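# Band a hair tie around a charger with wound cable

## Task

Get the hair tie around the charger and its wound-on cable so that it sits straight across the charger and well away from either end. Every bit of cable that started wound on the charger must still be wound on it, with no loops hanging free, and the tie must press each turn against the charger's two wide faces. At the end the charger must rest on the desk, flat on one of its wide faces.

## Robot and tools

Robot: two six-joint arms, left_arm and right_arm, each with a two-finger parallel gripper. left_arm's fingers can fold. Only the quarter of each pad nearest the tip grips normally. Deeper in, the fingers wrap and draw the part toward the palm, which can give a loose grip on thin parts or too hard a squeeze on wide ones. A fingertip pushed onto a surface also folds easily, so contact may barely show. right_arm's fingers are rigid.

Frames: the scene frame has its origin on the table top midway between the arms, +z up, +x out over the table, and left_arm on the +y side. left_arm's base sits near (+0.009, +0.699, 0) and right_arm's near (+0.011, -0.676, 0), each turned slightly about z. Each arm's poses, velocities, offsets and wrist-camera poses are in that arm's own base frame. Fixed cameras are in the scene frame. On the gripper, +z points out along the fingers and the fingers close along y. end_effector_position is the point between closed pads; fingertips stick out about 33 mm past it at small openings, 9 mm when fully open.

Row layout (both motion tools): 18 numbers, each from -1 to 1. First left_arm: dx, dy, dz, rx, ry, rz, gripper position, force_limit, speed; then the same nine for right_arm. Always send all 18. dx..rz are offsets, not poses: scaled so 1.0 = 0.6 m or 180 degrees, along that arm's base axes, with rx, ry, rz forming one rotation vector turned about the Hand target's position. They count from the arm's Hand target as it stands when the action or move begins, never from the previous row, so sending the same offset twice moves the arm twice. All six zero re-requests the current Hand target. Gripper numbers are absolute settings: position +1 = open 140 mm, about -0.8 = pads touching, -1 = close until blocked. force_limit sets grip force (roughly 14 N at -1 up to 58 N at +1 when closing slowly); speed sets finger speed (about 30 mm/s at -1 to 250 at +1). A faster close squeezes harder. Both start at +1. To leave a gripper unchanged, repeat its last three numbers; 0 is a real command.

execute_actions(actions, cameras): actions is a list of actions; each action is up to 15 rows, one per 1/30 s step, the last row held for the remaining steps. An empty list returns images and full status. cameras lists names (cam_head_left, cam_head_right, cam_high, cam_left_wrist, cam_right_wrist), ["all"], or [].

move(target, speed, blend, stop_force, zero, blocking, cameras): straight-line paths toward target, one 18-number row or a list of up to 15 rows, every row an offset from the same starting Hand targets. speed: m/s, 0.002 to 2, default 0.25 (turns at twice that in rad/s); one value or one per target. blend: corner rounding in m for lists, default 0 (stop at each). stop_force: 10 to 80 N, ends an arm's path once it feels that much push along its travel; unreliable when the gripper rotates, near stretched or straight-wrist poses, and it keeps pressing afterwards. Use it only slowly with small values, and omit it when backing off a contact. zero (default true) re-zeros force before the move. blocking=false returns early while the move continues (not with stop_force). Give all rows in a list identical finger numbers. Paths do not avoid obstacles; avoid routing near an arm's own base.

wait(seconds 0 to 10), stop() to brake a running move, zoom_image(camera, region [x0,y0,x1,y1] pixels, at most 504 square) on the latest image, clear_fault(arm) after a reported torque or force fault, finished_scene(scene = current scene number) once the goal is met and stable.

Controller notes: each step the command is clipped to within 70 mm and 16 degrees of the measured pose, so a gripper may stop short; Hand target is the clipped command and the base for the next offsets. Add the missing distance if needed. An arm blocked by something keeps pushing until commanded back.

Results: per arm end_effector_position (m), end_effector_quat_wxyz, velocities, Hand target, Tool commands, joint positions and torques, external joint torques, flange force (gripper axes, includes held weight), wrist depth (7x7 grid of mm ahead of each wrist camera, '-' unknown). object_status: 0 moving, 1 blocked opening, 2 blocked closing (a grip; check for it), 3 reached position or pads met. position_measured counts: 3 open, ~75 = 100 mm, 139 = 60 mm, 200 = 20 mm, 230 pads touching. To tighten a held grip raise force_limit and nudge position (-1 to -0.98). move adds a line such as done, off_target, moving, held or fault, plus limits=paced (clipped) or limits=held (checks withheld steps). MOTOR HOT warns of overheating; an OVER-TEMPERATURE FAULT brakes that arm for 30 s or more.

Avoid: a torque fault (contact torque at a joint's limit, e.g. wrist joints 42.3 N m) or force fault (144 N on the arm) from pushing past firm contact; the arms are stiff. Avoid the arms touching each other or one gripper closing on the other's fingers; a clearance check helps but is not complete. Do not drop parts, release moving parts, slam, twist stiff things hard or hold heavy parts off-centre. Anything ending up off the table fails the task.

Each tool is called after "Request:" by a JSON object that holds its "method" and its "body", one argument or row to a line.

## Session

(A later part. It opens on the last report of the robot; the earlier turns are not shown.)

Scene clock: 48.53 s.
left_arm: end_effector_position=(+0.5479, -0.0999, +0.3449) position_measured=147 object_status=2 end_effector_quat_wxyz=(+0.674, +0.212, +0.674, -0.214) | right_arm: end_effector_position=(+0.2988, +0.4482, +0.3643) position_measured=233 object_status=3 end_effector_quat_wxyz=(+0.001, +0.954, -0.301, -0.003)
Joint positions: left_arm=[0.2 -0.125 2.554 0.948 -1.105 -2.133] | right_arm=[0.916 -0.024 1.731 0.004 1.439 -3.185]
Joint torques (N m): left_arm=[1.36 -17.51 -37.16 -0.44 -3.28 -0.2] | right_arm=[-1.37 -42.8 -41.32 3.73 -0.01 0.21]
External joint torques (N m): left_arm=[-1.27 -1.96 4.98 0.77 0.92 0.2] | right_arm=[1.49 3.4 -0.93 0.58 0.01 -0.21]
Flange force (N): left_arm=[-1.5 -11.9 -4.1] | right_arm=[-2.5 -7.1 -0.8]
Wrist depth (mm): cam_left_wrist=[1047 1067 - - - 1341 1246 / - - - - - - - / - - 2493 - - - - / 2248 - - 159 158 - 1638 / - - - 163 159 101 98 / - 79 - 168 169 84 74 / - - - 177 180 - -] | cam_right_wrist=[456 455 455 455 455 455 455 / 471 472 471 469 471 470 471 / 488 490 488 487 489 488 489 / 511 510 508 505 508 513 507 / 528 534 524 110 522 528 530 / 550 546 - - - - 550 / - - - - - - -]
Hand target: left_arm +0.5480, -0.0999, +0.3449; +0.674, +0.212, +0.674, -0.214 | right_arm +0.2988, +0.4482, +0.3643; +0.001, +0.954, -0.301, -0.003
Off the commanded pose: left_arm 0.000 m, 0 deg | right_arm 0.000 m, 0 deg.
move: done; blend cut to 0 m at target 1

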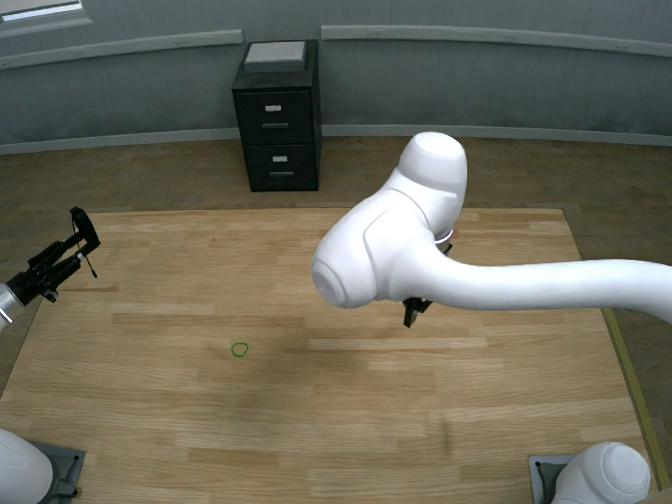

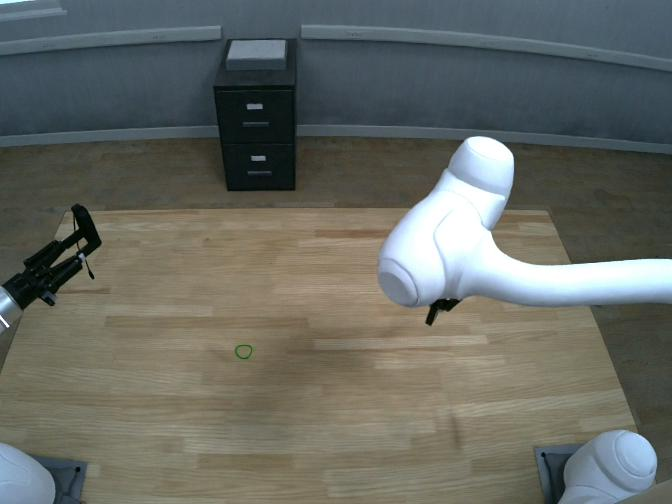

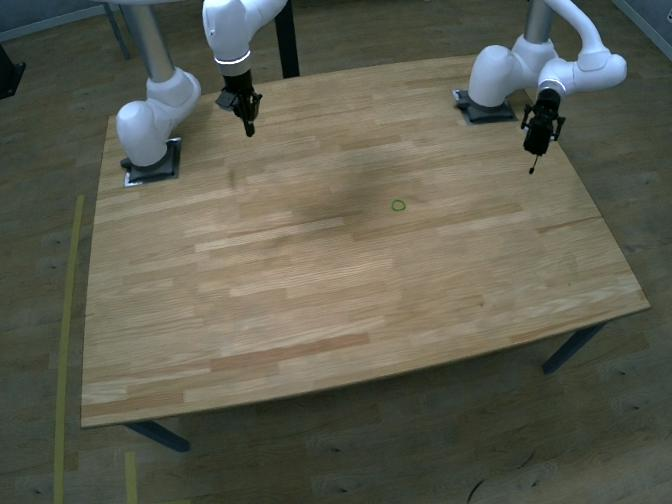

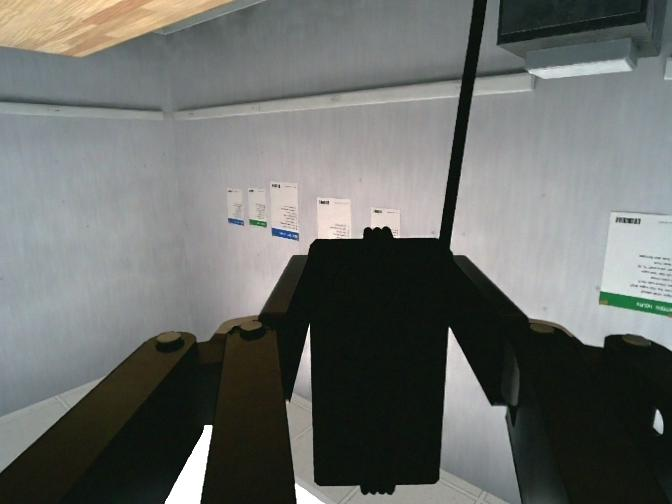

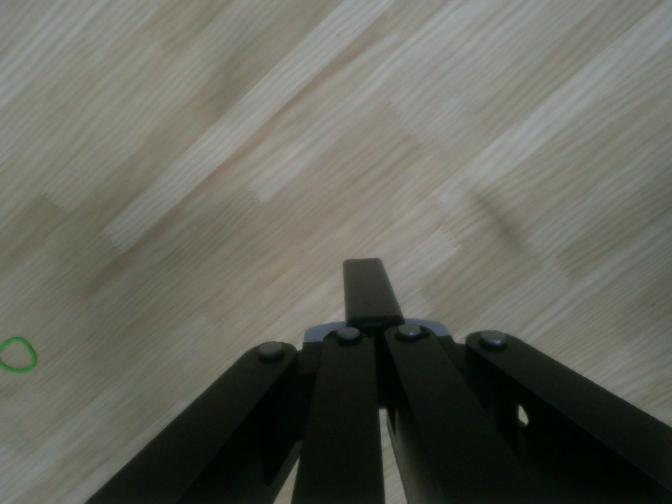

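Request:
{"method": "move", "body": {
  "target": [0,0,0,0,0,0,-1,-0.7,-1,0.163,0.73,-0.34,0,0,0,-1,-1,0],
  "cameras": ["cam_right_wrist","cam_head_left","cam_high"]
}}

Scene clock: 51.70 s.
left_arm: end_effector_position=(+0.5480, -0.0999, +0.3449) position_measured=147 object_status=2 end_effector_quat_wxyz=(+0.674, +0.212, +0.674, -0.214) | right_arm: end_effector_position=(+0.3965, +0.8862, +0.1604) position_measured=233 object_status=3 end_effector_quat_wxyz=(+0.001, +0.954, -0.301, -0.003)
Joint positions: left_arm=[0.2 -0.125 2.554 0.948 -1.105 -2.133] | right_arm=[1.113 0.752 1.021 0.005 1.371 -2.989]
Joint torques (N m): left_arm=[1.5 -17.41 -37.04 -0.39 -3.27 -0.13] | right_arm=[-1.56 -114.09 -41.02 3.71 0.02 0.18]
External joint torques (N m): left_arm=[-1.63 -1.76 4.86 0.74 0.91 0.13] | right_arm=[2.06 -0.23 -0.95 0.58 0 -0.18]
Flange force (N): left_arm=[-1.3 -12.3 -2.9] | right_arm=[-2.4 -2.4 -1.2]
Wrist depth (mm): cam_left_wrist=[1033 892 - - 1820 1318 1296 / - - - - 1711 - - / - 3141 - - 1943 - - / - - 2940 159 159 1943 1650 / 3141 - 103 163 156 114 98 / - 79 86 169 168 84 74 / - - - 177 179 - -] | cam_right_wrist=[269 268 270 267 268 268 268 / 277 278 279 278 279 279 279 / 288 289 289 289 289 290 290 / 300 301 301 297 301 302 300 / 312 313 310 111 308 312 313 / 327 323 - - - - 326 / - - - - - - -]
Hand target: left_arm +0.5480, -0.0999, +0.3449; +0.674, +0.212, +0.674, -0.214 | right_arm +0.3966, +0.8862, +0.1603; +0.001, +0.954, -0.301, -0.003
Off the commanded pose: left_arm 0.000 m, 0 deg | right_arm 0.000 m, 0 deg.
move: done
Images, in order (width x height): cam_head_left 672x504, cam_high 672x504, cam_right_wrist 672x504.

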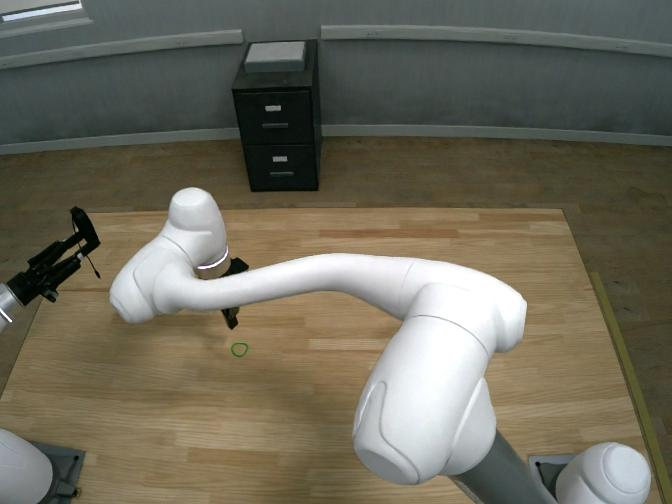

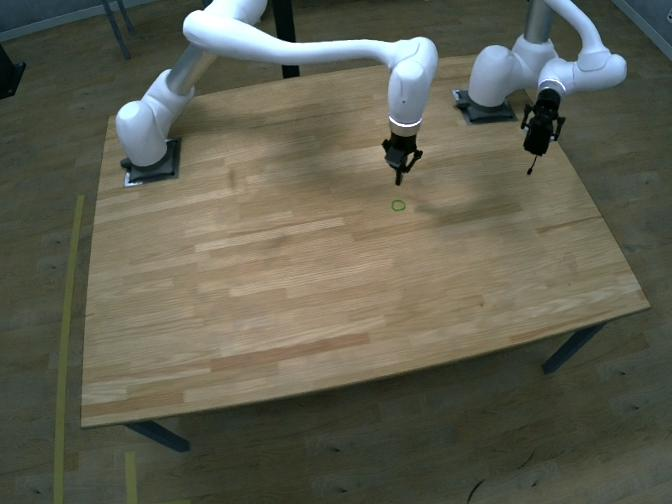

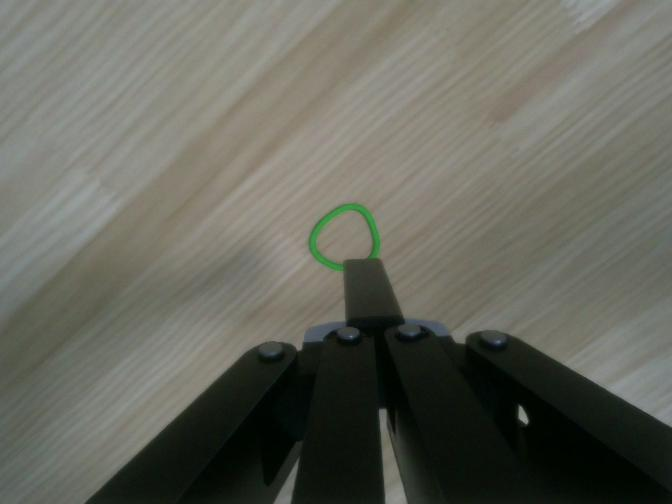

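Request:
{"method": "move", "body": {
  "target": [0,0,0,0,0,0,-1,-0.7,-1,0.0038,0.0055,-0.192,0,0,0,-1,-1,0],
  "speed": 0.12,
  "cameras": ["cam_right_wrist","cam_head_left","cam_high"]
}}

Request:
{"method": "zoom_image", "body": {
  "camera": "cam_right_wrist",
  "region": [250, 180, 470, 340]
}}

Request:
{"method": "zoom_image", "body": {
  "camera": "cam_high",
  "region": [360, 160, 440, 230]
}}

Request:
{"method": "zoom_image", "body": {
  "camera": "cam_head_left",
  "region": [200, 300, 280, 370]
}}

Scene clock: 56.30 s.
left_arm: end_effector_position=(+0.5480, -0.0999, +0.3449) position_measured=147 object_status=2 end_effector_quat_wxyz=(+0.674, +0.212, +0.674, -0.214) | right_arm: end_effector_position=(+0.3989, +0.8895, +0.0452) position_measured=233 object_status=3 end_effector_quat_wxyz=(+0.001, +0.954, -0.301, -0.003)
Joint positions: left_arm=[0.2 -0.125 2.554 0.948 -1.105 -2.133] | right_arm=[1.112 0.818 1.116 0.005 1.21 -2.991]
Joint torques (N m): left_arm=[1.4 -17.66 -37.12 -0.45 -3.28 -0.19] | right_arm=[-1.58 -118.21 -39.23 3.49 0.03 0.23]
External joint torques (N m): left_arm=[-1.37 -1.44 4.96 0.78 0.93 0.19] | right_arm=[2.66 1.69 -0.56 0.59 -0.02 -0.23]
Flange force (N): left_arm=[-0.4 -11.3 -3.3] | right_arm=[-3.3 -4.1 0.7]
Wrist depth (mm): cam_left_wrist=[936 903 - - 1820 1303 1240 / - - - - - - - / - 3099 - 2606 - - - / 3230 - - 159 154 - 1699 / - 3475 100 162 158 105 1479 / - 79 86 169 169 84 74 / - - - 176 179 - -] | cam_right_wrist=[163 163 163 163 163 164 164 / 169 170 169 170 169 170 170 / 176 176 176 176 177 176 177 / 183 183 183 181 183 184 184 / 190 191 191 111 188 189 191 / 199 197 - - - - 198 / - - - - - - -]
Hand target: left_arm +0.5480, -0.0999, +0.3449; +0.674, +0.212, +0.674, -0.214 | right_arm +0.3988, +0.8895, +0.0451; +0.001, +0.954, -0.301, -0.003
Off the commanded pose: left_arm 0.000 m, 0 deg | right_arm 0.000 m, 0 deg.
move: done
Images, in order (width x height): cam_head_left 672x504, cam_high 672x504, cam_right_wrist 672x504.

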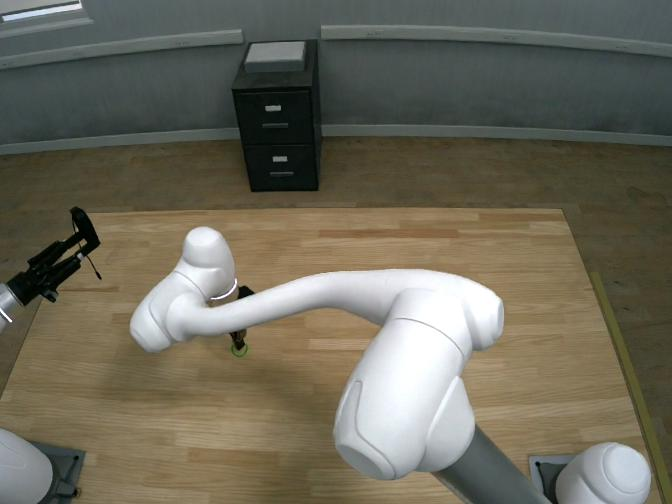

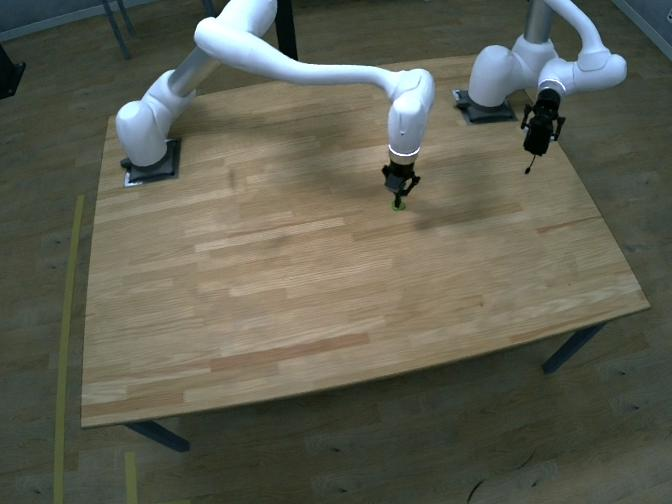

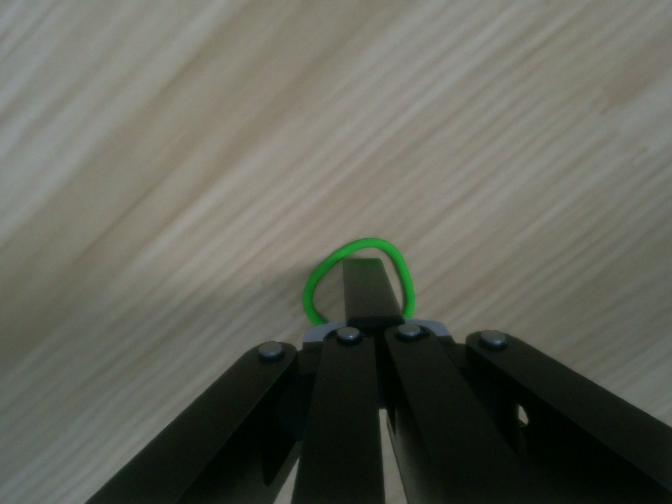

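Scaled by 2.291 from the camera's 672x504 image, which has a finer 960x720 frame.

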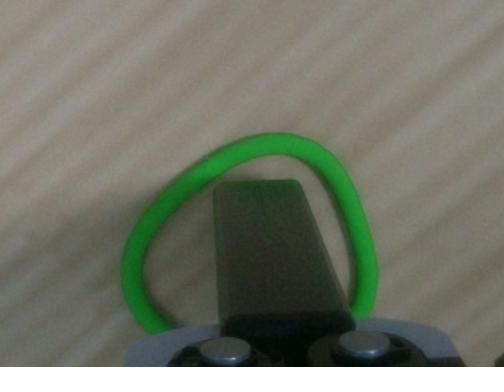

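Scaled by 6.300 from the camera's 672x504 image, which has a finer 960x720 frame.

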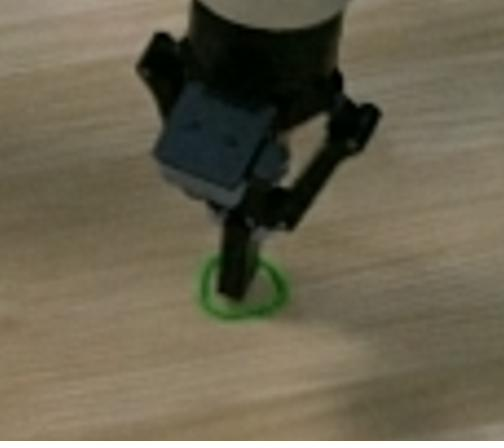

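Scaled by 6.300 from the camera's 672x504 image, which has a finer 960x720 frame.

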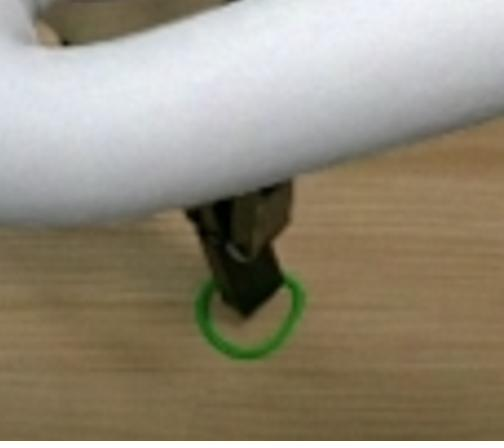

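Request:
{"method": "move", "body": {
  "target": [
    [0,0,0,0,0,0,-1,-0.7,-1,-0.0077,0.0023,0,0,0,0,-1,-1,0],
    [0,0,0,0,0,0,-1,-0.7,-1,-0.0077,0.0023,-0.026,0,0,0,-1,-1,0]
  ],
  "speed": 0.01,
  "stop_force": 15,
  "cameras": ["cam_right_wrist","cam_head_left","cam_high"]
}}

Request:
{"method": "zoom_image", "body": {
  "camera": "cam_right_wrist",
  "region": [250, 180, 470, 340]
}}

Request:
{"method": "zoom_image", "body": {
  "camera": "cam_high",
  "region": [360, 160, 440, 230]
}}

Request:
{"method": "zoom_image", "body": {
  "camera": "cam_head_left",
  "region": [200, 300, 280, 370]
}}

Scene clock: 61.87 s.
left_arm: end_effector_position=(+0.5480, -0.0999, +0.3449) position_measured=147 object_status=2 end_effector_quat_wxyz=(+0.674, +0.212, +0.674, -0.214) | right_arm: end_effector_position=(+0.3942, +0.8909, +0.0344) position_measured=233 object_status=3 end_effector_quat_wxyz=(+0.001, +0.954, -0.301, -0.003)
Joint positions: left_arm=[0.2 -0.125 2.554 0.948 -1.105 -2.133] | right_arm=[1.117 0.824 1.125 0.005 1.195 -2.986]
Joint torques (N m): left_arm=[1.59 -17.41 -36.97 -0.46 -3.29 -0.15] | right_arm=[-1.42 -90.98 -28.62 3.76 -3.17 0.13]
External joint torques (N m): left_arm=[-1.6 -1.87 4.78 0.8 0.93 0.15] | right_arm=[1.67 -26.16 -11.1 0.3 3.18 -0.13]
Flange force (N): left_arm=[-1.6 -12.2 -3.1] | right_arm=[-0.9 4.5 -29.2]
Wrist depth (mm): cam_left_wrist=[960 921 - - - 1296 1233 / 2226 2867 - 2466 2340 - - / 3324 2903 - - 1927 - - / - - - 159 154 - 1650 / 4410 2940 100 162 159 101 99 / - 79 86 169 167 84 74 / - - - 177 178 - -] | cam_right_wrist=[154 154 154 154 153 154 154 / 160 160 160 160 160 160 160 / 166 166 166 166 166 166 166 / 172 172 173 171 173 173 173 / 179 179 180 113 177 179 180 / 187 186 - - - - 186 / - - - - - - -]
Hand target: left_arm +0.5480, -0.0999, +0.3449; +0.674, +0.212, +0.674, -0.214 | right_arm +0.3942, +0.8909, +0.0344; +0.001, +0.954, -0.301, -0.003 (not the last commanded pose)
Off the commanded pose: left_arm 0.000 m, 0 deg | right_arm 0.005 m, 0 deg.
move: contact (right_arm); path passed 1 of 2 targets
Images, in order (width x height): cam_head_left 672x504, cam_high 672x504, cam_right_wrist 672x504.

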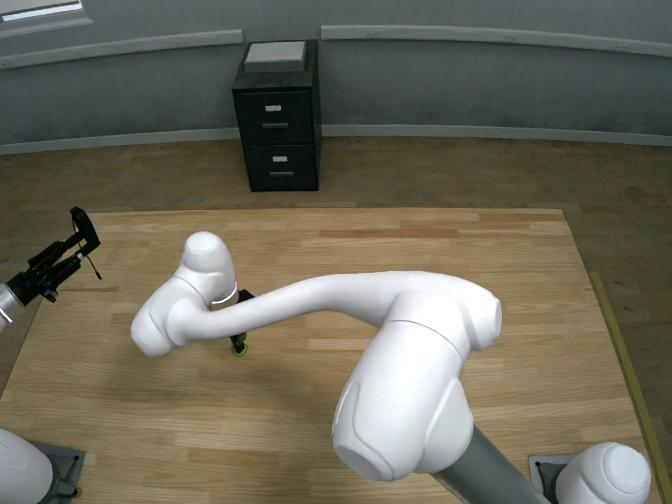

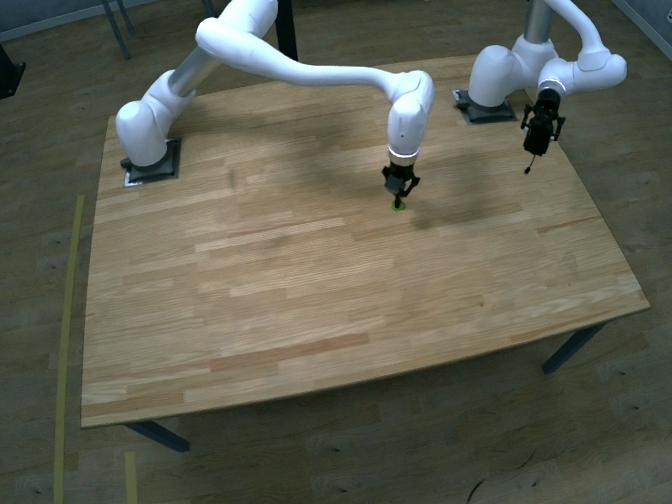

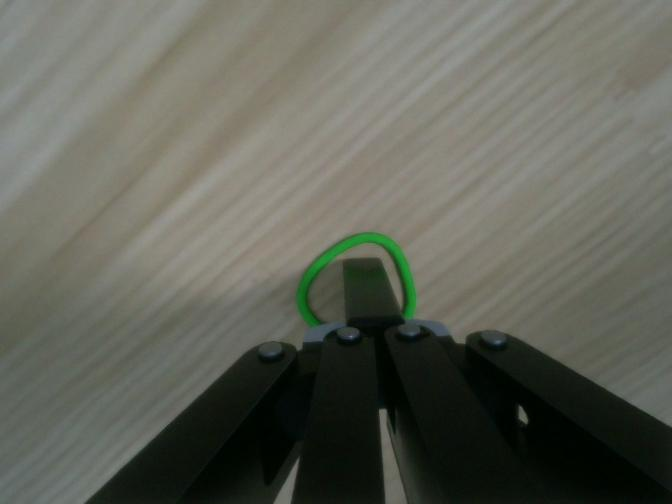

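Scaled by 2.291 from the camera's 672x504 image, which has a finer 960x720 frame.

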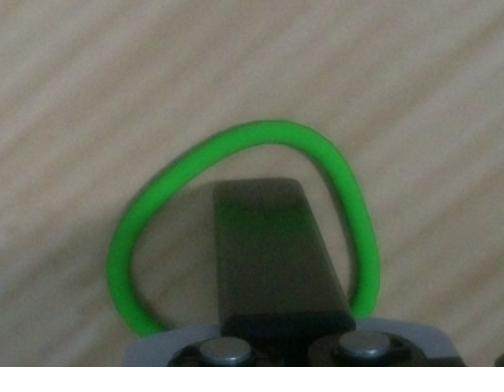

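Scaled by 6.300 from the camera's 672x504 image, which has a finer 960x720 frame.

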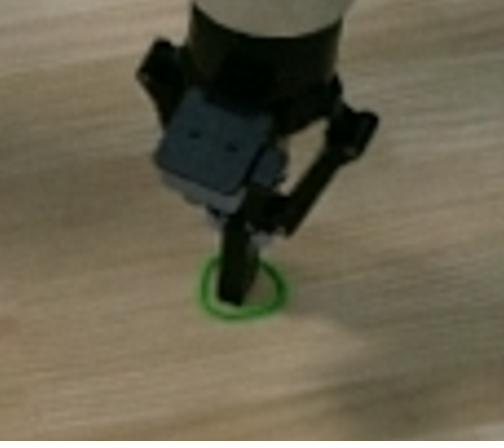

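Scaled by 6.300 from the camera's 672x504 image, which has a finer 960x720 frame.

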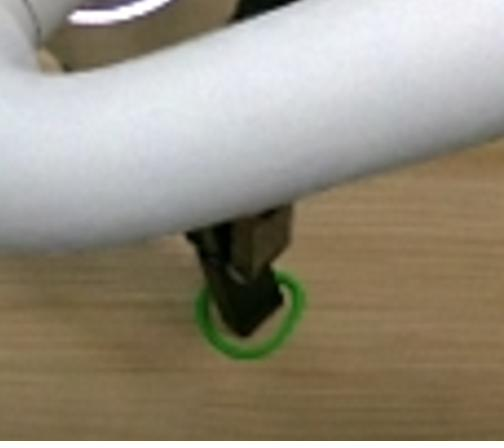

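Request:
{"method": "move", "body": {
  "target": [
    [0,0,0,0,0,0,-1,-0.7,-1,0,0,0.0015,0,0,0,-1,-1,0],
    [0,0,0,0,0,0,-1,-0.7,-1,0,0,0.0015,0,0,0,-0.4,-1,-1]
  ],
  "cameras": ["cam_right_wrist","cam_head_left","cam_high"]
}}

Request:
{"method": "zoom_image", "body": {
  "camera": "cam_high",
  "region": [360, 160, 440, 230]
}}

Request:
{"method": "zoom_image", "body": {
  "camera": "cam_head_left",
  "region": [200, 300, 280, 370]
}}

Scene clock: 65.30 s.
left_arm: end_effector_position=(+0.5480, -0.0999, +0.3449) position_measured=147 object_status=2 end_effector_quat_wxyz=(+0.674, +0.212, +0.674, -0.214) | right_arm: end_effector_position=(+0.3942, +0.8909, +0.0353) position_measured=179 object_status=0 end_effector_quat_wxyz=(+0.001, +0.954, -0.301, -0.003)
Joint positions: left_arm=[0.2 -0.125 2.554 0.948 -1.105 -2.133] | right_arm=[1.117 0.824 1.125 0.005 1.196 -2.986]
Joint torques (N m): left_arm=[1.61 -17.39 -37.17 -0.42 -3.27 -0.14] | right_arm=[-1.67 -116.62 -37.79 3.44 0.03 0.19]
External joint torques (N m): left_arm=[-1.62 -1.75 4.99 0.75 0.92 0.14] | right_arm=[2.01 0.04 -1.75 0.59 -0.02 -0.19]
Flange force (N): left_arm=[-1.1 -12.4 -3.0] | right_arm=[-2.9 -5.1 -1.1]
Wrist depth (mm): cam_left_wrist=[1038 940 - - 1880 1310 1240 / 2205 - 2577 3017 2066 - 1792 / - - 2389 2667 - - - / - - - 159 153 - 1604 / 2867 3058 100 162 156 101 1593 / - 79 86 169 169 84 74 / - - - 177 177 - -] | cam_right_wrist=[154 154 154 154 154 155 155 / 160 160 160 160 161 160 160 / 166 166 166 166 166 167 167 / 173 173 173 172 172 173 173 / 180 180 179 178 145 177 180 / 186 - 92 186 189 88 - / - - - 197 197 - -]
Hand target: left_arm +0.5480, -0.0999, +0.3449; +0.674, +0.212, +0.674, -0.214 | right_arm +0.3942, +0.8909, +0.0353; +0.001, +0.954, -0.301, -0.003
Off the commanded pose: left_arm 0.000 m, 0 deg | right_arm 0.000 m, 0 deg.
move: done
Images, in order (width x height): cam_head_left 672x504, cam_high 672x504, cam_right_wrist 672x504.

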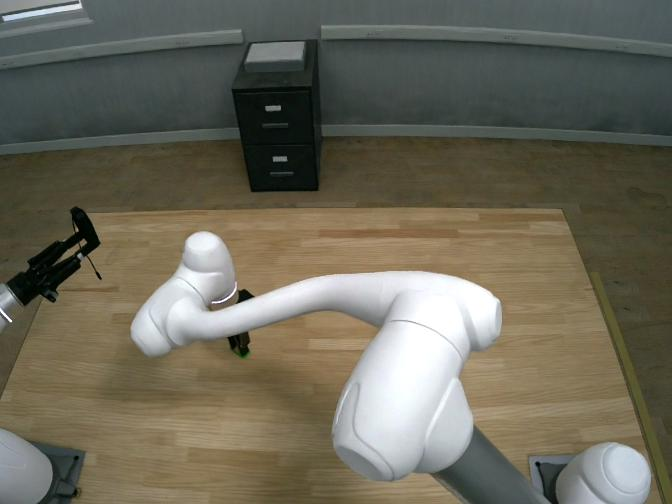

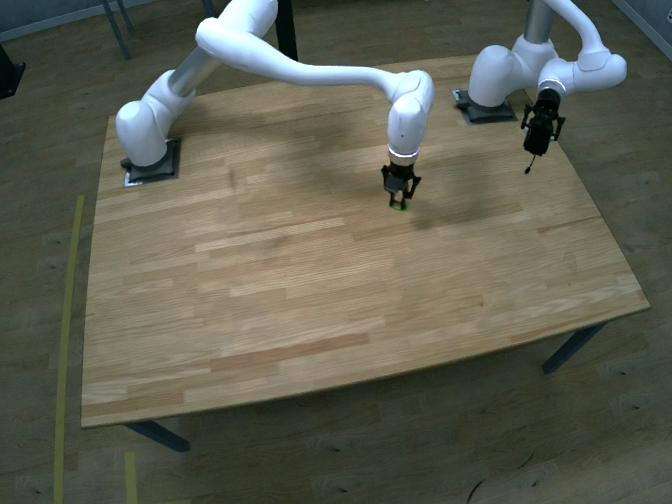

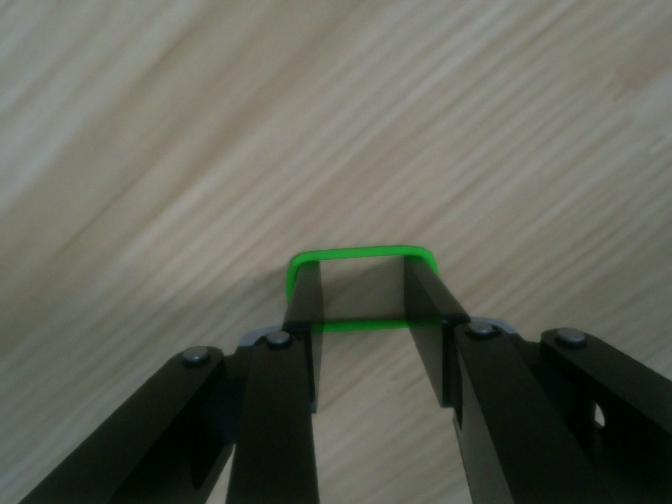

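Scaled by 6.300 from the camera's 672x504 image, which has a finer 960x720 frame.

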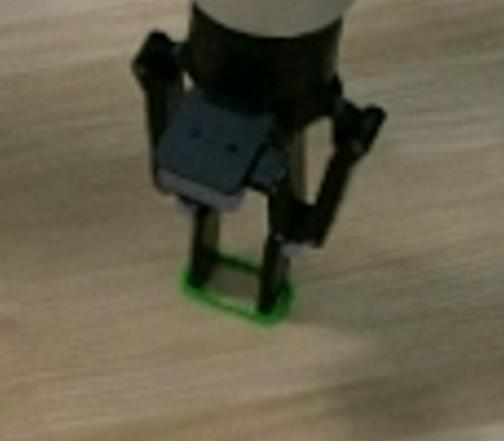

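Scaled by 6.300 from the camera's 672x504 image, which has a finer 960x720 frame.

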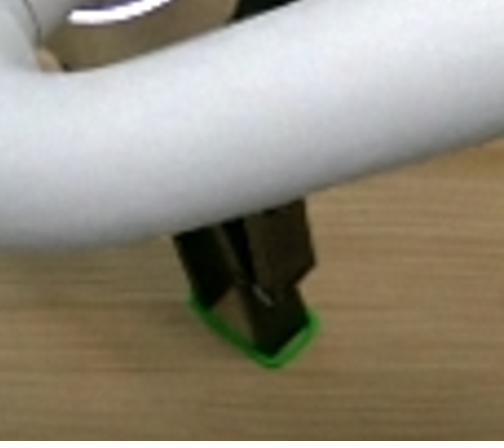

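Request:
{"method": "move", "body": {
  "target": [0,0,0,0,0,0,-1,-0.7,-1,0,0,0.12,0,0,0,-0.4,-1,-1],
  "speed": 0.08
}}

Request:
{"method": "move", "body": {
  "target": [0,0,0,0,0,0,-1,-0.7,-1,0,0,0,0,0,0,0.1,-0.5,-1]
}}

Request:
{"method": "wait", "body": {
  "seconds": 1,
  "cameras": ["cam_right_wrist","cam_high"]
}}

Request:
{"method": "zoom_image", "body": {
  "camera": "cam_high",
  "region": [360, 120, 440, 210]
}}

Scene clock: 68.07 s.
left_arm: end_effector_position=(+0.5480, -0.0999, +0.3449) position_measured=147 object_status=2 end_effector_quat_wxyz=(+0.674, +0.212, +0.674, -0.214) | right_arm: end_effector_position=(+0.3942, +0.8909, +0.1073) position_measured=179 object_status=3 end_effector_quat_wxyz=(+0.001, +0.954, -0.301, -0.003)
Joint positions: left_arm=[0.2 -0.125 2.554 0.948 -1.105 -2.133] | right_arm=[1.117 0.782 1.066 0.005 1.297 -2.985]
Joint torques (N m): left_arm=[1.23 -16.89 -36.93 -0.42 -3.27 -0.18] | right_arm=[-1.31 -116.93 -40.09 3.6 0.03 0.19]
External joint torques (N m): left_arm=[-1.24 -2.35 4.75 0.75 0.92 0.18] | right_arm=[0.9 1.61 -1 0.57 -0.02 -0.19]
Flange force (N): left_arm=[-2.5 -12.2 -4.4] | right_arm=[-1.9 -5.8 -0.1]
Wrist depth (mm): cam_left_wrist=[1019 932 - - - 1296 1246 / 3141 - - - - - 1626 / 3759 3230 - - - - - / 2636 - 3583 159 154 - 1662 / 2940 - 100 162 159 101 1582 / - 79 86 169 168 84 75 / - - - 177 178 - -] | cam_right_wrist=[220 220 220 220 220 220 220 / 228 228 227 228 228 229 229 / 237 237 237 238 238 238 237 / 246 247 247 247 245 247 247 / 256 257 254 255 144 253 258 / 265 - 92 266 - 88 - / - - - 281 - - -]
Hand target: left_arm +0.5480, -0.0999, +0.3449; +0.674, +0.212, +0.674, -0.214 | right_arm +0.3942, +0.8909, +0.1073; +0.001, +0.954, -0.301, -0.003
Off the commanded pose: left_arm 0.000 m, 0 deg | right_arm 0.000 m, 0 deg.
move: done

Scene clock: 69.60 s.
left_arm: end_effector_position=(+0.5480, -0.0999, +0.3449) position_measured=147 object_status=2 end_effector_quat_wxyz=(+0.674, +0.212, +0.674, -0.214) | right_arm: end_effector_position=(+0.3942, +0.8909, +0.1073) position_measured=117 object_status=0 end_effector_quat_wxyz=(+0.001, +0.954, -0.301, -0.003)
Joint positions: left_arm=[0.2 -0.125 2.554 0.948 -1.105 -2.133] | right_arm=[1.117 0.782 1.066 0.005 1.297 -2.985]
Joint torques (N m): left_arm=[1.4 -17.41 -37.01 -0.42 -3.24 -0.16] | right_arm=[-1.65 -116.8 -40.13 3.6 0 0.17]
External joint torques (N m): left_arm=[-1.36 -1.79 4.83 0.74 0.89 0.17] | right_arm=[1.72 1.81 -0.85 0.57 0.01 -0.17]
Flange force (N): left_arm=[-1.2 -11.7 -3.5] | right_arm=[-2.7 -5.6 0.1]
Wrist depth (mm): cam_left_wrist=[1015 960 - - - 1310 1240 / 3324 - - - - 1724 1489 / - 3954 - - - - - / - 3141 - 160 158 - 1662 / - 3058 100 162 158 101 98 / - 79 86 169 168 84 74 / - - - 176 177 - -] | cam_right_wrist=[220 220 219 220 220 220 220 / 228 228 228 228 229 228 229 / 237 237 237 237 238 238 238 / 246 246 245 247 244 247 247 / 257 254 161 257 256 126 254 / - 92 266 268 268 117 - / - - 281 281 280 - -]
Hand target: left_arm +0.5480, -0.0999, +0.3449; +0.674, +0.212, +0.674, -0.214 | right_arm +0.3942, +0.8909, +0.1073; +0.001, +0.954, -0.301, -0.003
Off the commanded pose: left_arm 0.000 m, 0 deg | right_arm 0.000 m, 0 deg.
move: done

Scene clock: 70.60 s.
left_arm: end_effector_position=(+0.5480, -0.0999, +0.3449) position_measured=147 object_status=2 end_effector_quat_wxyz=(+0.674, +0.212, +0.674, -0.214) | right_arm: end_effector_position=(+0.3942, +0.8909, +0.1073) position_measured=117 object_status=3 end_effector_quat_wxyz=(+0.001, +0.954, -0.301, -0.003)
Joint positions: left_arm=[0.2 -0.125 2.554 0.948 -1.105 -2.133] | right_arm=[1.117 0.782 1.066 0.005 1.297 -2.985]
Joint torques (N m): left_arm=[1.31 -16.9 -36.98 -0.43 -3.26 -0.22] | right_arm=[-1.35 -116.85 -40.19 3.6 0.01 0.18]
External joint torques (N m): left_arm=[-1.28 -2.45 4.8 0.76 0.9 0.22] | right_arm=[0.9 1.62 -0.88 0.57 0 -0.18]
Flange force (N): left_arm=[-2.6 -12.5 -4.5] | right_arm=[-1.8 -5.5 0.0]
Wrist depth (mm): cam_left_wrist=[1042 917 - - - 1318 1246 / 3141 3141 2763 2293 - - 1519 / 3185 - - - 2066 - - / 2763 - - 159 160 - 1686 / - 2606 100 162 160 101 1593 / - 79 86 169 168 84 74 / - - - 177 177 - -] | cam_right_wrist=[220 220 220 220 220 221 221 / 227 227 228 228 228 228 229 / 237 237 237 237 237 237 238 / 246 247 244 247 244 247 247 / 257 255 161 257 257 126 256 / - 92 267 268 268 117 - / - - 280 281 281 - -]
Hand target: left_arm +0.5480, -0.0999, +0.3449; +0.674, +0.212, +0.674, -0.214 | right_arm +0.3942, +0.8909, +0.1073; +0.001, +0.954, -0.301, -0.003
Tool commands: left_gripper/position=-1.0 left_gripper/force_limit=-0.7 left_gripper/speed=-1.0 right_gripper/position=+0.1 right_gripper/force_limit=-0.5 right_gripper/speed=-1.0
Off the commanded pose: left_arm 0.000 m, 0 deg | right_arm 0.000 m, 0 deg.
wait: 1.00 s; at rest by 0.17 s
Images, in order (width x height): cam_high 672x504, cam_right_wrist 672x504.

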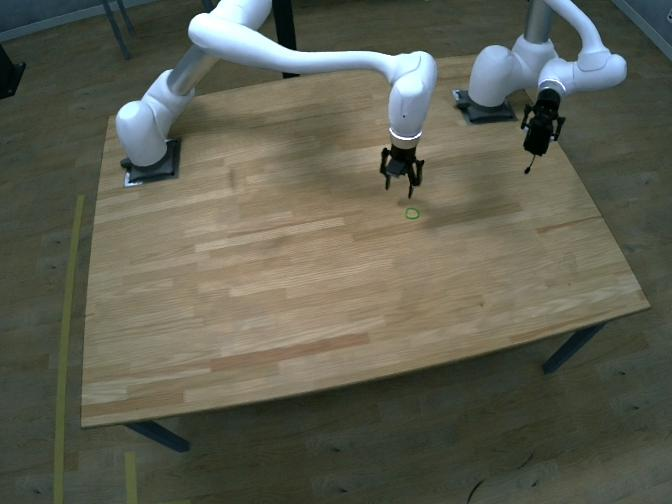

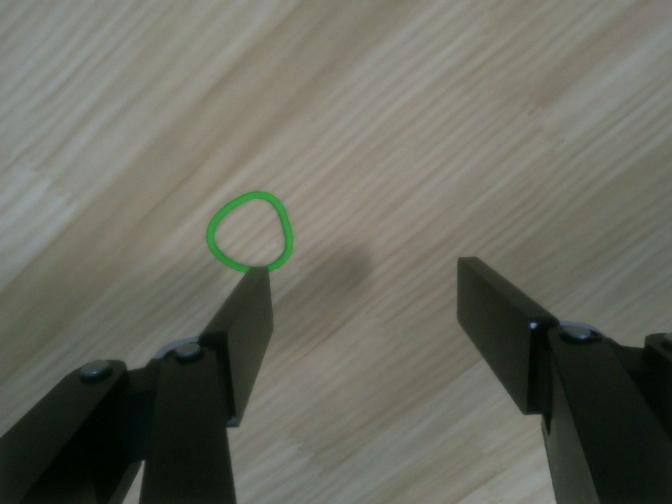

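Scaled by 5.600 from the camera's 672x504 image, which has a finer 960x720 frame.

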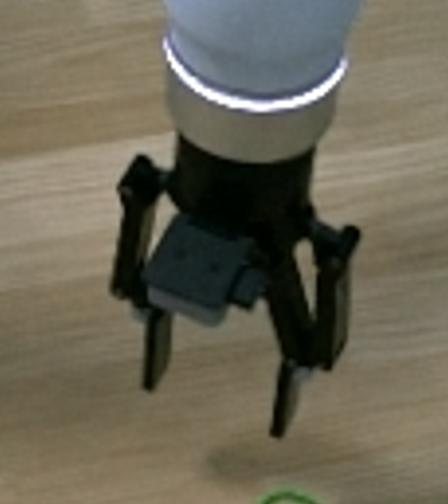

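Request:
{"method": "move", "body": {
  "target": [
    [0,0,0,0,0,0,-1,-0.7,-1,0,0,0,0,0,0,-1,-1,0],
    [0,0,0,0,0,0,-1,-0.7,-1,0.0627,0.0702,-0.02,0,0,0,-1,-1,0],
    [0,0,0,0,0,0,-1,-0.7,-1,0.0627,0.0702,-0.102,0,0,0,-1,-1,0]
  ],
  "speed": 0.12,
  "cameras": ["cam_right_wrist","cam_high"]
}}

Request:
{"method": "zoom_image", "body": {
  "camera": "cam_right_wrist",
  "region": [250, 180, 470, 340]
}}

Request:
{"method": "zoom_image", "body": {
  "camera": "cam_high",
  "region": [370, 170, 450, 230]
}}

Scene clock: 78.40 s.
left_arm: end_effector_position=(+0.5480, -0.0999, +0.3449) position_measured=147 object_status=2 end_effector_quat_wxyz=(+0.674, +0.212, +0.674, -0.214) | right_arm: end_effector_position=(+0.4319, +0.9331, +0.0462) position_measured=233 object_status=3 end_effector_quat_wxyz=(+0.001, +0.954, -0.301, -0.003)
Joint positions: left_arm=[0.2 -0.125 2.554 0.948 -1.105 -2.133] | right_arm=[1.102 0.913 0.934 0.005 1.297 -3]
Joint torques (N m): left_arm=[1.68 -17.86 -36.91 -0.46 -3.25 -0.18] | right_arm=[-1.69 -125.49 -40.3 3.6 -0.01 0.15]
External joint torques (N m): left_arm=[-1.66 -1.28 4.74 0.78 0.9 0.18] | right_arm=[1.85 2.32 -0.34 0.55 0.02 -0.15]
Flange force (N): left_arm=[-0.2 -11.4 -2.2] | right_arm=[-2.6 -5.5 1.0]
Wrist depth (mm): cam_left_wrist=[1038 968 - - - 1310 1246 / - - - - 2163 1451 1650 / - - - - - - - / 2730 3887 - 159 154 - 1626 / 329 - 103 161 161 101 1699 / - 79 86 169 169 84 74 / - - - 177 180 - -] | cam_right_wrist=[164 164 164 164 164 164 165 / 170 170 170 170 170 171 171 / 177 177 177 177 177 177 177 / 184 184 184 181 184 184 184 / 191 192 191 111 189 190 192 / 200 198 - - - - 199 / - - - - - - -]
Hand target: left_arm +0.5480, -0.0999, +0.3449; +0.674, +0.212, +0.674, -0.214 | right_arm +0.4319, +0.9331, +0.0461; +0.001, +0.954, -0.301, -0.003
Off the commanded pose: left_arm 0.000 m, 0 deg | right_arm 0.000 m, 0 deg.
move: done
Images, in order (width x height): cam_high 672x504, cam_right_wrist 672x504.

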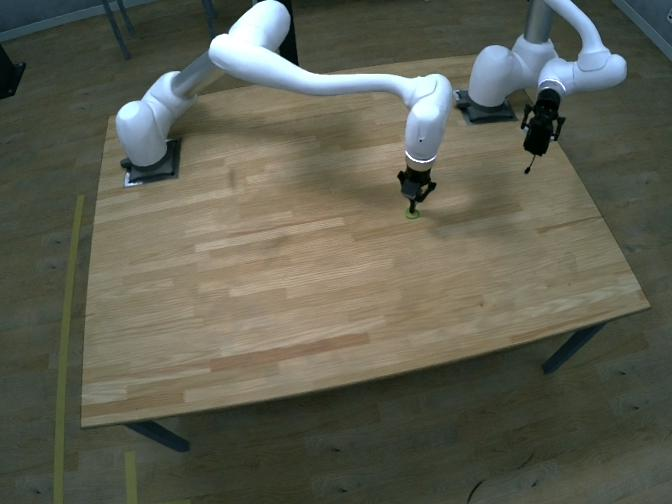

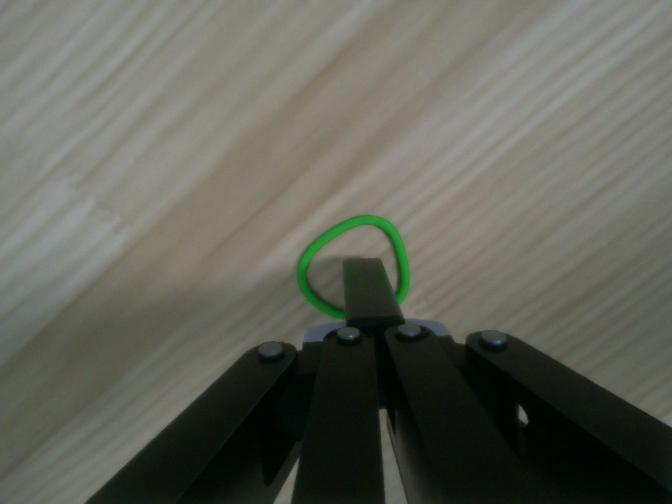

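Scaled by 2.291 from the camera's 672x504 image, which has a finer 960x720 frame.

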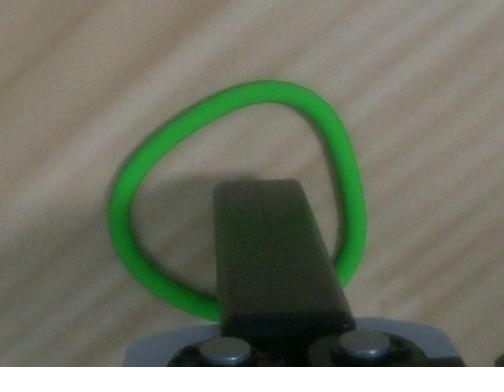

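Scaled by 6.300 from the camera's 672x504 image, which has a finer 960x720 frame.

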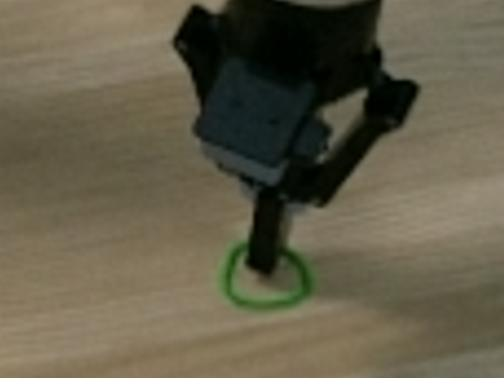

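Request:
{"method": "move", "body": {
  "target": [
    [0,0,0,0,0,0,-1,-0.7,-1,0.0083,0.0003,0,0,0,0,-1,-1,0],
    [0,0,0,0,0,0,-1,-0.7,-1,0.0083,0.0003,-0.026,0,0,0,-1,-1,0]
  ],
  "speed": 0.01,
  "stop_force": 15,
  "cameras": ["cam_right_wrist"]
}}

Request:
{"method": "move", "body": {
  "target": [0,0,0,0,0,0,-1,-0.7,-1,0,0,0.0005,0,0,0,-0.32,-1,-1]
}}

Request:
{"method": "wait", "body": {
  "seconds": 1.5,
  "cameras": ["cam_right_wrist","cam_high"]
}}

Request:
{"method": "zoom_image", "body": {
  "camera": "cam_high",
  "region": [370, 170, 450, 230]
}}

Scene clock: 82.47 s.
left_arm: end_effector_position=(+0.5480, -0.0999, +0.3449) position_measured=147 object_status=2 end_effector_quat_wxyz=(+0.674, +0.212, +0.674, -0.214) | right_arm: end_effector_position=(+0.4369, +0.9333, +0.0347) position_measured=233 object_status=3 end_effector_quat_wxyz=(+0.001, +0.954, -0.301, -0.003)
Joint positions: left_arm=[0.2 -0.125 2.554 0.948 -1.105 -2.133] | right_arm=[1.098 0.924 0.935 0.005 1.285 -3.004]
Joint torques (N m): left_arm=[1.68 -17.25 -37.01 -0.41 -3.24 -0.19] | right_arm=[-2.61 -98.44 -29.39 3.33 -3.04 0.17]
External joint torques (N m): left_arm=[-1.62 -2.09 4.82 0.74 0.89 0.19] | right_arm=[3.35 -26.52 -11.5 0.85 3.05 -0.17]
Flange force (N): left_arm=[-1.8 -12.8 -3.2] | right_arm=[-2.7 3.5 -28.0]
Wrist depth (mm): cam_left_wrist=[1042 928 - - - 1341 1213 / - - - - - - 1560 / 2606 2440 - - - - - / 329 - - 159 155 - 1686 / 338 3528 100 162 156 102 93 / - 79 86 169 169 84 74 / - - - 177 178 - -] | cam_right_wrist=[154 154 154 154 153 154 154 / 160 160 160 160 160 160 160 / 166 166 166 166 166 166 166 / 173 173 173 171 173 173 173 / 180 180 180 111 177 179 180 / 188 186 - - - - 186 / - - - - - - -]
Hand target: left_arm +0.5480, -0.0999, +0.3449; +0.674, +0.212, +0.674, -0.214 | right_arm +0.4369, +0.9333, +0.0347; +0.001, +0.954, -0.301, -0.003 (not the last commanded pose)
Off the commanded pose: left_arm 0.000 m, 0 deg | right_arm 0.004 m, 0 deg.
move: contact (right_arm); path passed 1 of 2 targets
Images, in order (width x height): cam_right_wrist 672x504.

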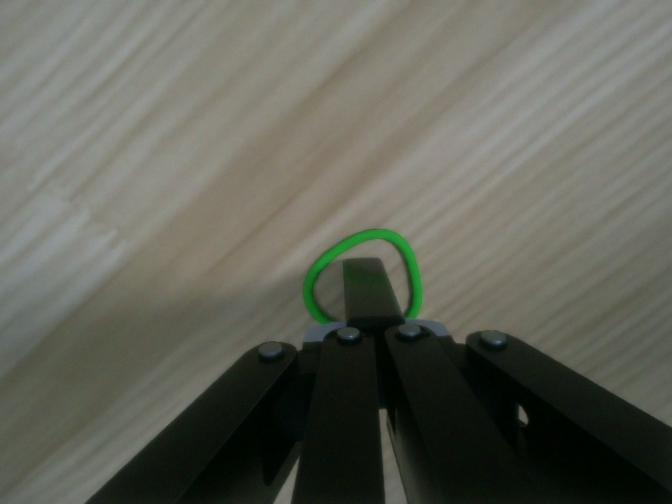

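Scene clock: 84.37 s.
left_arm: end_effector_position=(+0.5480, -0.0999, +0.3449) position_measured=147 object_status=2 end_effector_quat_wxyz=(+0.674, +0.212, +0.674, -0.214) | right_arm: end_effector_position=(+0.4369, +0.9333, +0.0349) position_measured=169 object_status=0 end_effector_quat_wxyz=(+0.001, +0.954, -0.301, -0.003)
Joint positions: left_arm=[0.2 -0.125 2.554 0.948 -1.105 -2.133] | right_arm=[1.098 0.924 0.935 0.005 1.285 -3.004]
Joint torques (N m): left_arm=[1.57 -16.98 -37.02 -0.42 -3.24 -0.12] | right_arm=[-1.46 -123.63 -38.59 3.56 0.04 0.2]
External joint torques (N m): left_arm=[-1.53 -2.2 4.85 0.75 0.89 0.12] | right_arm=[1.74 -1.45 -2.37 0.62 -0.03 -0.2]
Flange force (N): left_arm=[-2.3 -12.7 -3.7] | right_arm=[-2.5 -5.6 -2.6]
Wrist depth (mm): cam_left_wrist=[1038 896 - 2577 - 1341 1240 / 2831 - 2940 2414 - - - / - - - - - - 1724 / 323 - - 159 153 2029 1615 / 331 - 100 161 158 101 98 / - 79 85 168 169 84 74 / - - - 177 178 - -] | cam_right_wrist=[154 154 154 154 153 154 154 / 159 159 160 160 160 160 160 / 166 166 166 166 166 166 166 / 172 172 173 171 171 173 173 / 180 180 177 178 137 178 180 / - - 91 188 188 86 88 / - - - 196 196 - -]
Hand target: left_arm +0.5480, -0.0999, +0.3449; +0.674, +0.212, +0.674, -0.214 | right_arm +0.4369, +0.9333, +0.0350; +0.001, +0.954, -0.301, -0.003
Off the commanded pose: left_arm 0.000 m, 0 deg | right_arm 0.000 m, 0 deg.
move: done

Scene clock: 85.87 s.
left_arm: end_effector_position=(+0.5480, -0.0999, +0.3449) position_measured=147 object_status=2 end_effector_quat_wxyz=(+0.674, +0.212, +0.674, -0.214) | right_arm: end_effector_position=(+0.4369, +0.9333, +0.0349) position_measured=169 object_status=3 end_effector_quat_wxyz=(+0.001, +0.954, -0.301, -0.003)
Joint positions: left_arm=[0.2 -0.125 2.554 0.948 -1.105 -2.133] | right_arm=[1.098 0.924 0.935 0.005 1.285 -3.004]
Joint torques (N m): left_arm=[1.34 -17.47 -36.82 -0.42 -3.21 -0.21] | right_arm=[-1.49 -123.66 -38.73 3.61 0.07 0.22]
External joint torques (N m): left_arm=[-1.33 -1.82 4.64 0.76 0.85 0.21] | right_arm=[3.3 -0.83 -1.99 0.58 -0.06 -0.22]
Flange force (N): left_arm=[-1.3 -11.4 -3.5] | right_arm=[-3.9 -5.1 -1.9]
Wrist depth (mm): cam_left_wrist=[1052 952 - - 1960 1381 1207 / 3058 - - - - - - / 3099 - - - - - 1792 / 321 - - 159 154 - 1711 / 329 - 100 162 158 101 98 / - 79 86 168 170 84 74 / - - - 177 178 - -] | cam_right_wrist=[154 154 154 154 153 154 154 / 160 159 160 160 160 160 160 / 165 166 165 166 166 166 166 / 172 172 173 171 171 173 173 / 179 179 177 178 137 178 180 / - - 91 188 188 86 88 / - - - 197 196 - -]
Hand target: left_arm +0.5480, -0.0999, +0.3449; +0.674, +0.212, +0.674, -0.214 | right_arm +0.4369, +0.9333, +0.0350; +0.001, +0.954, -0.301, -0.003
Tool commands: left_gripper/position=-1.0 left_gripper/force_limit=-0.7 left_gripper/speed=-1.0 right_gripper/position=-0.32 right_gripper/force_limit=-1.0 right_gripper/speed=-1.0
Off the commanded pose: left_arm 0.000 m, 0 deg | right_arm 0.000 m, 0 deg.
wait: 1.50 s; at rest by 0.17 s
Images, in order (width x height): cam_high 672x504, cam_right_wrist 672x504.

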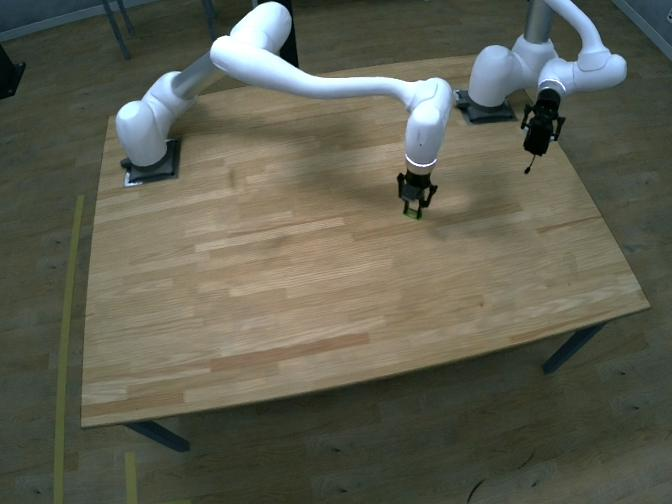

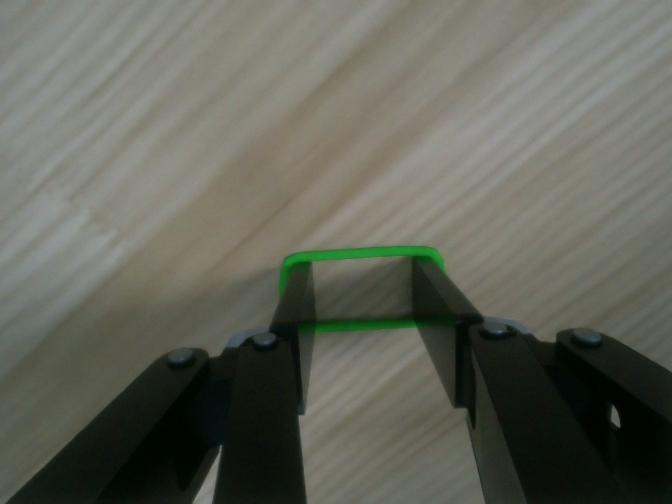

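Scaled by 6.300 from the camera's 672x504 image, which has a finer 960x720 frame.

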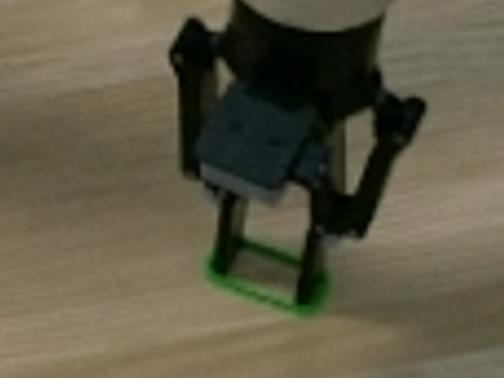

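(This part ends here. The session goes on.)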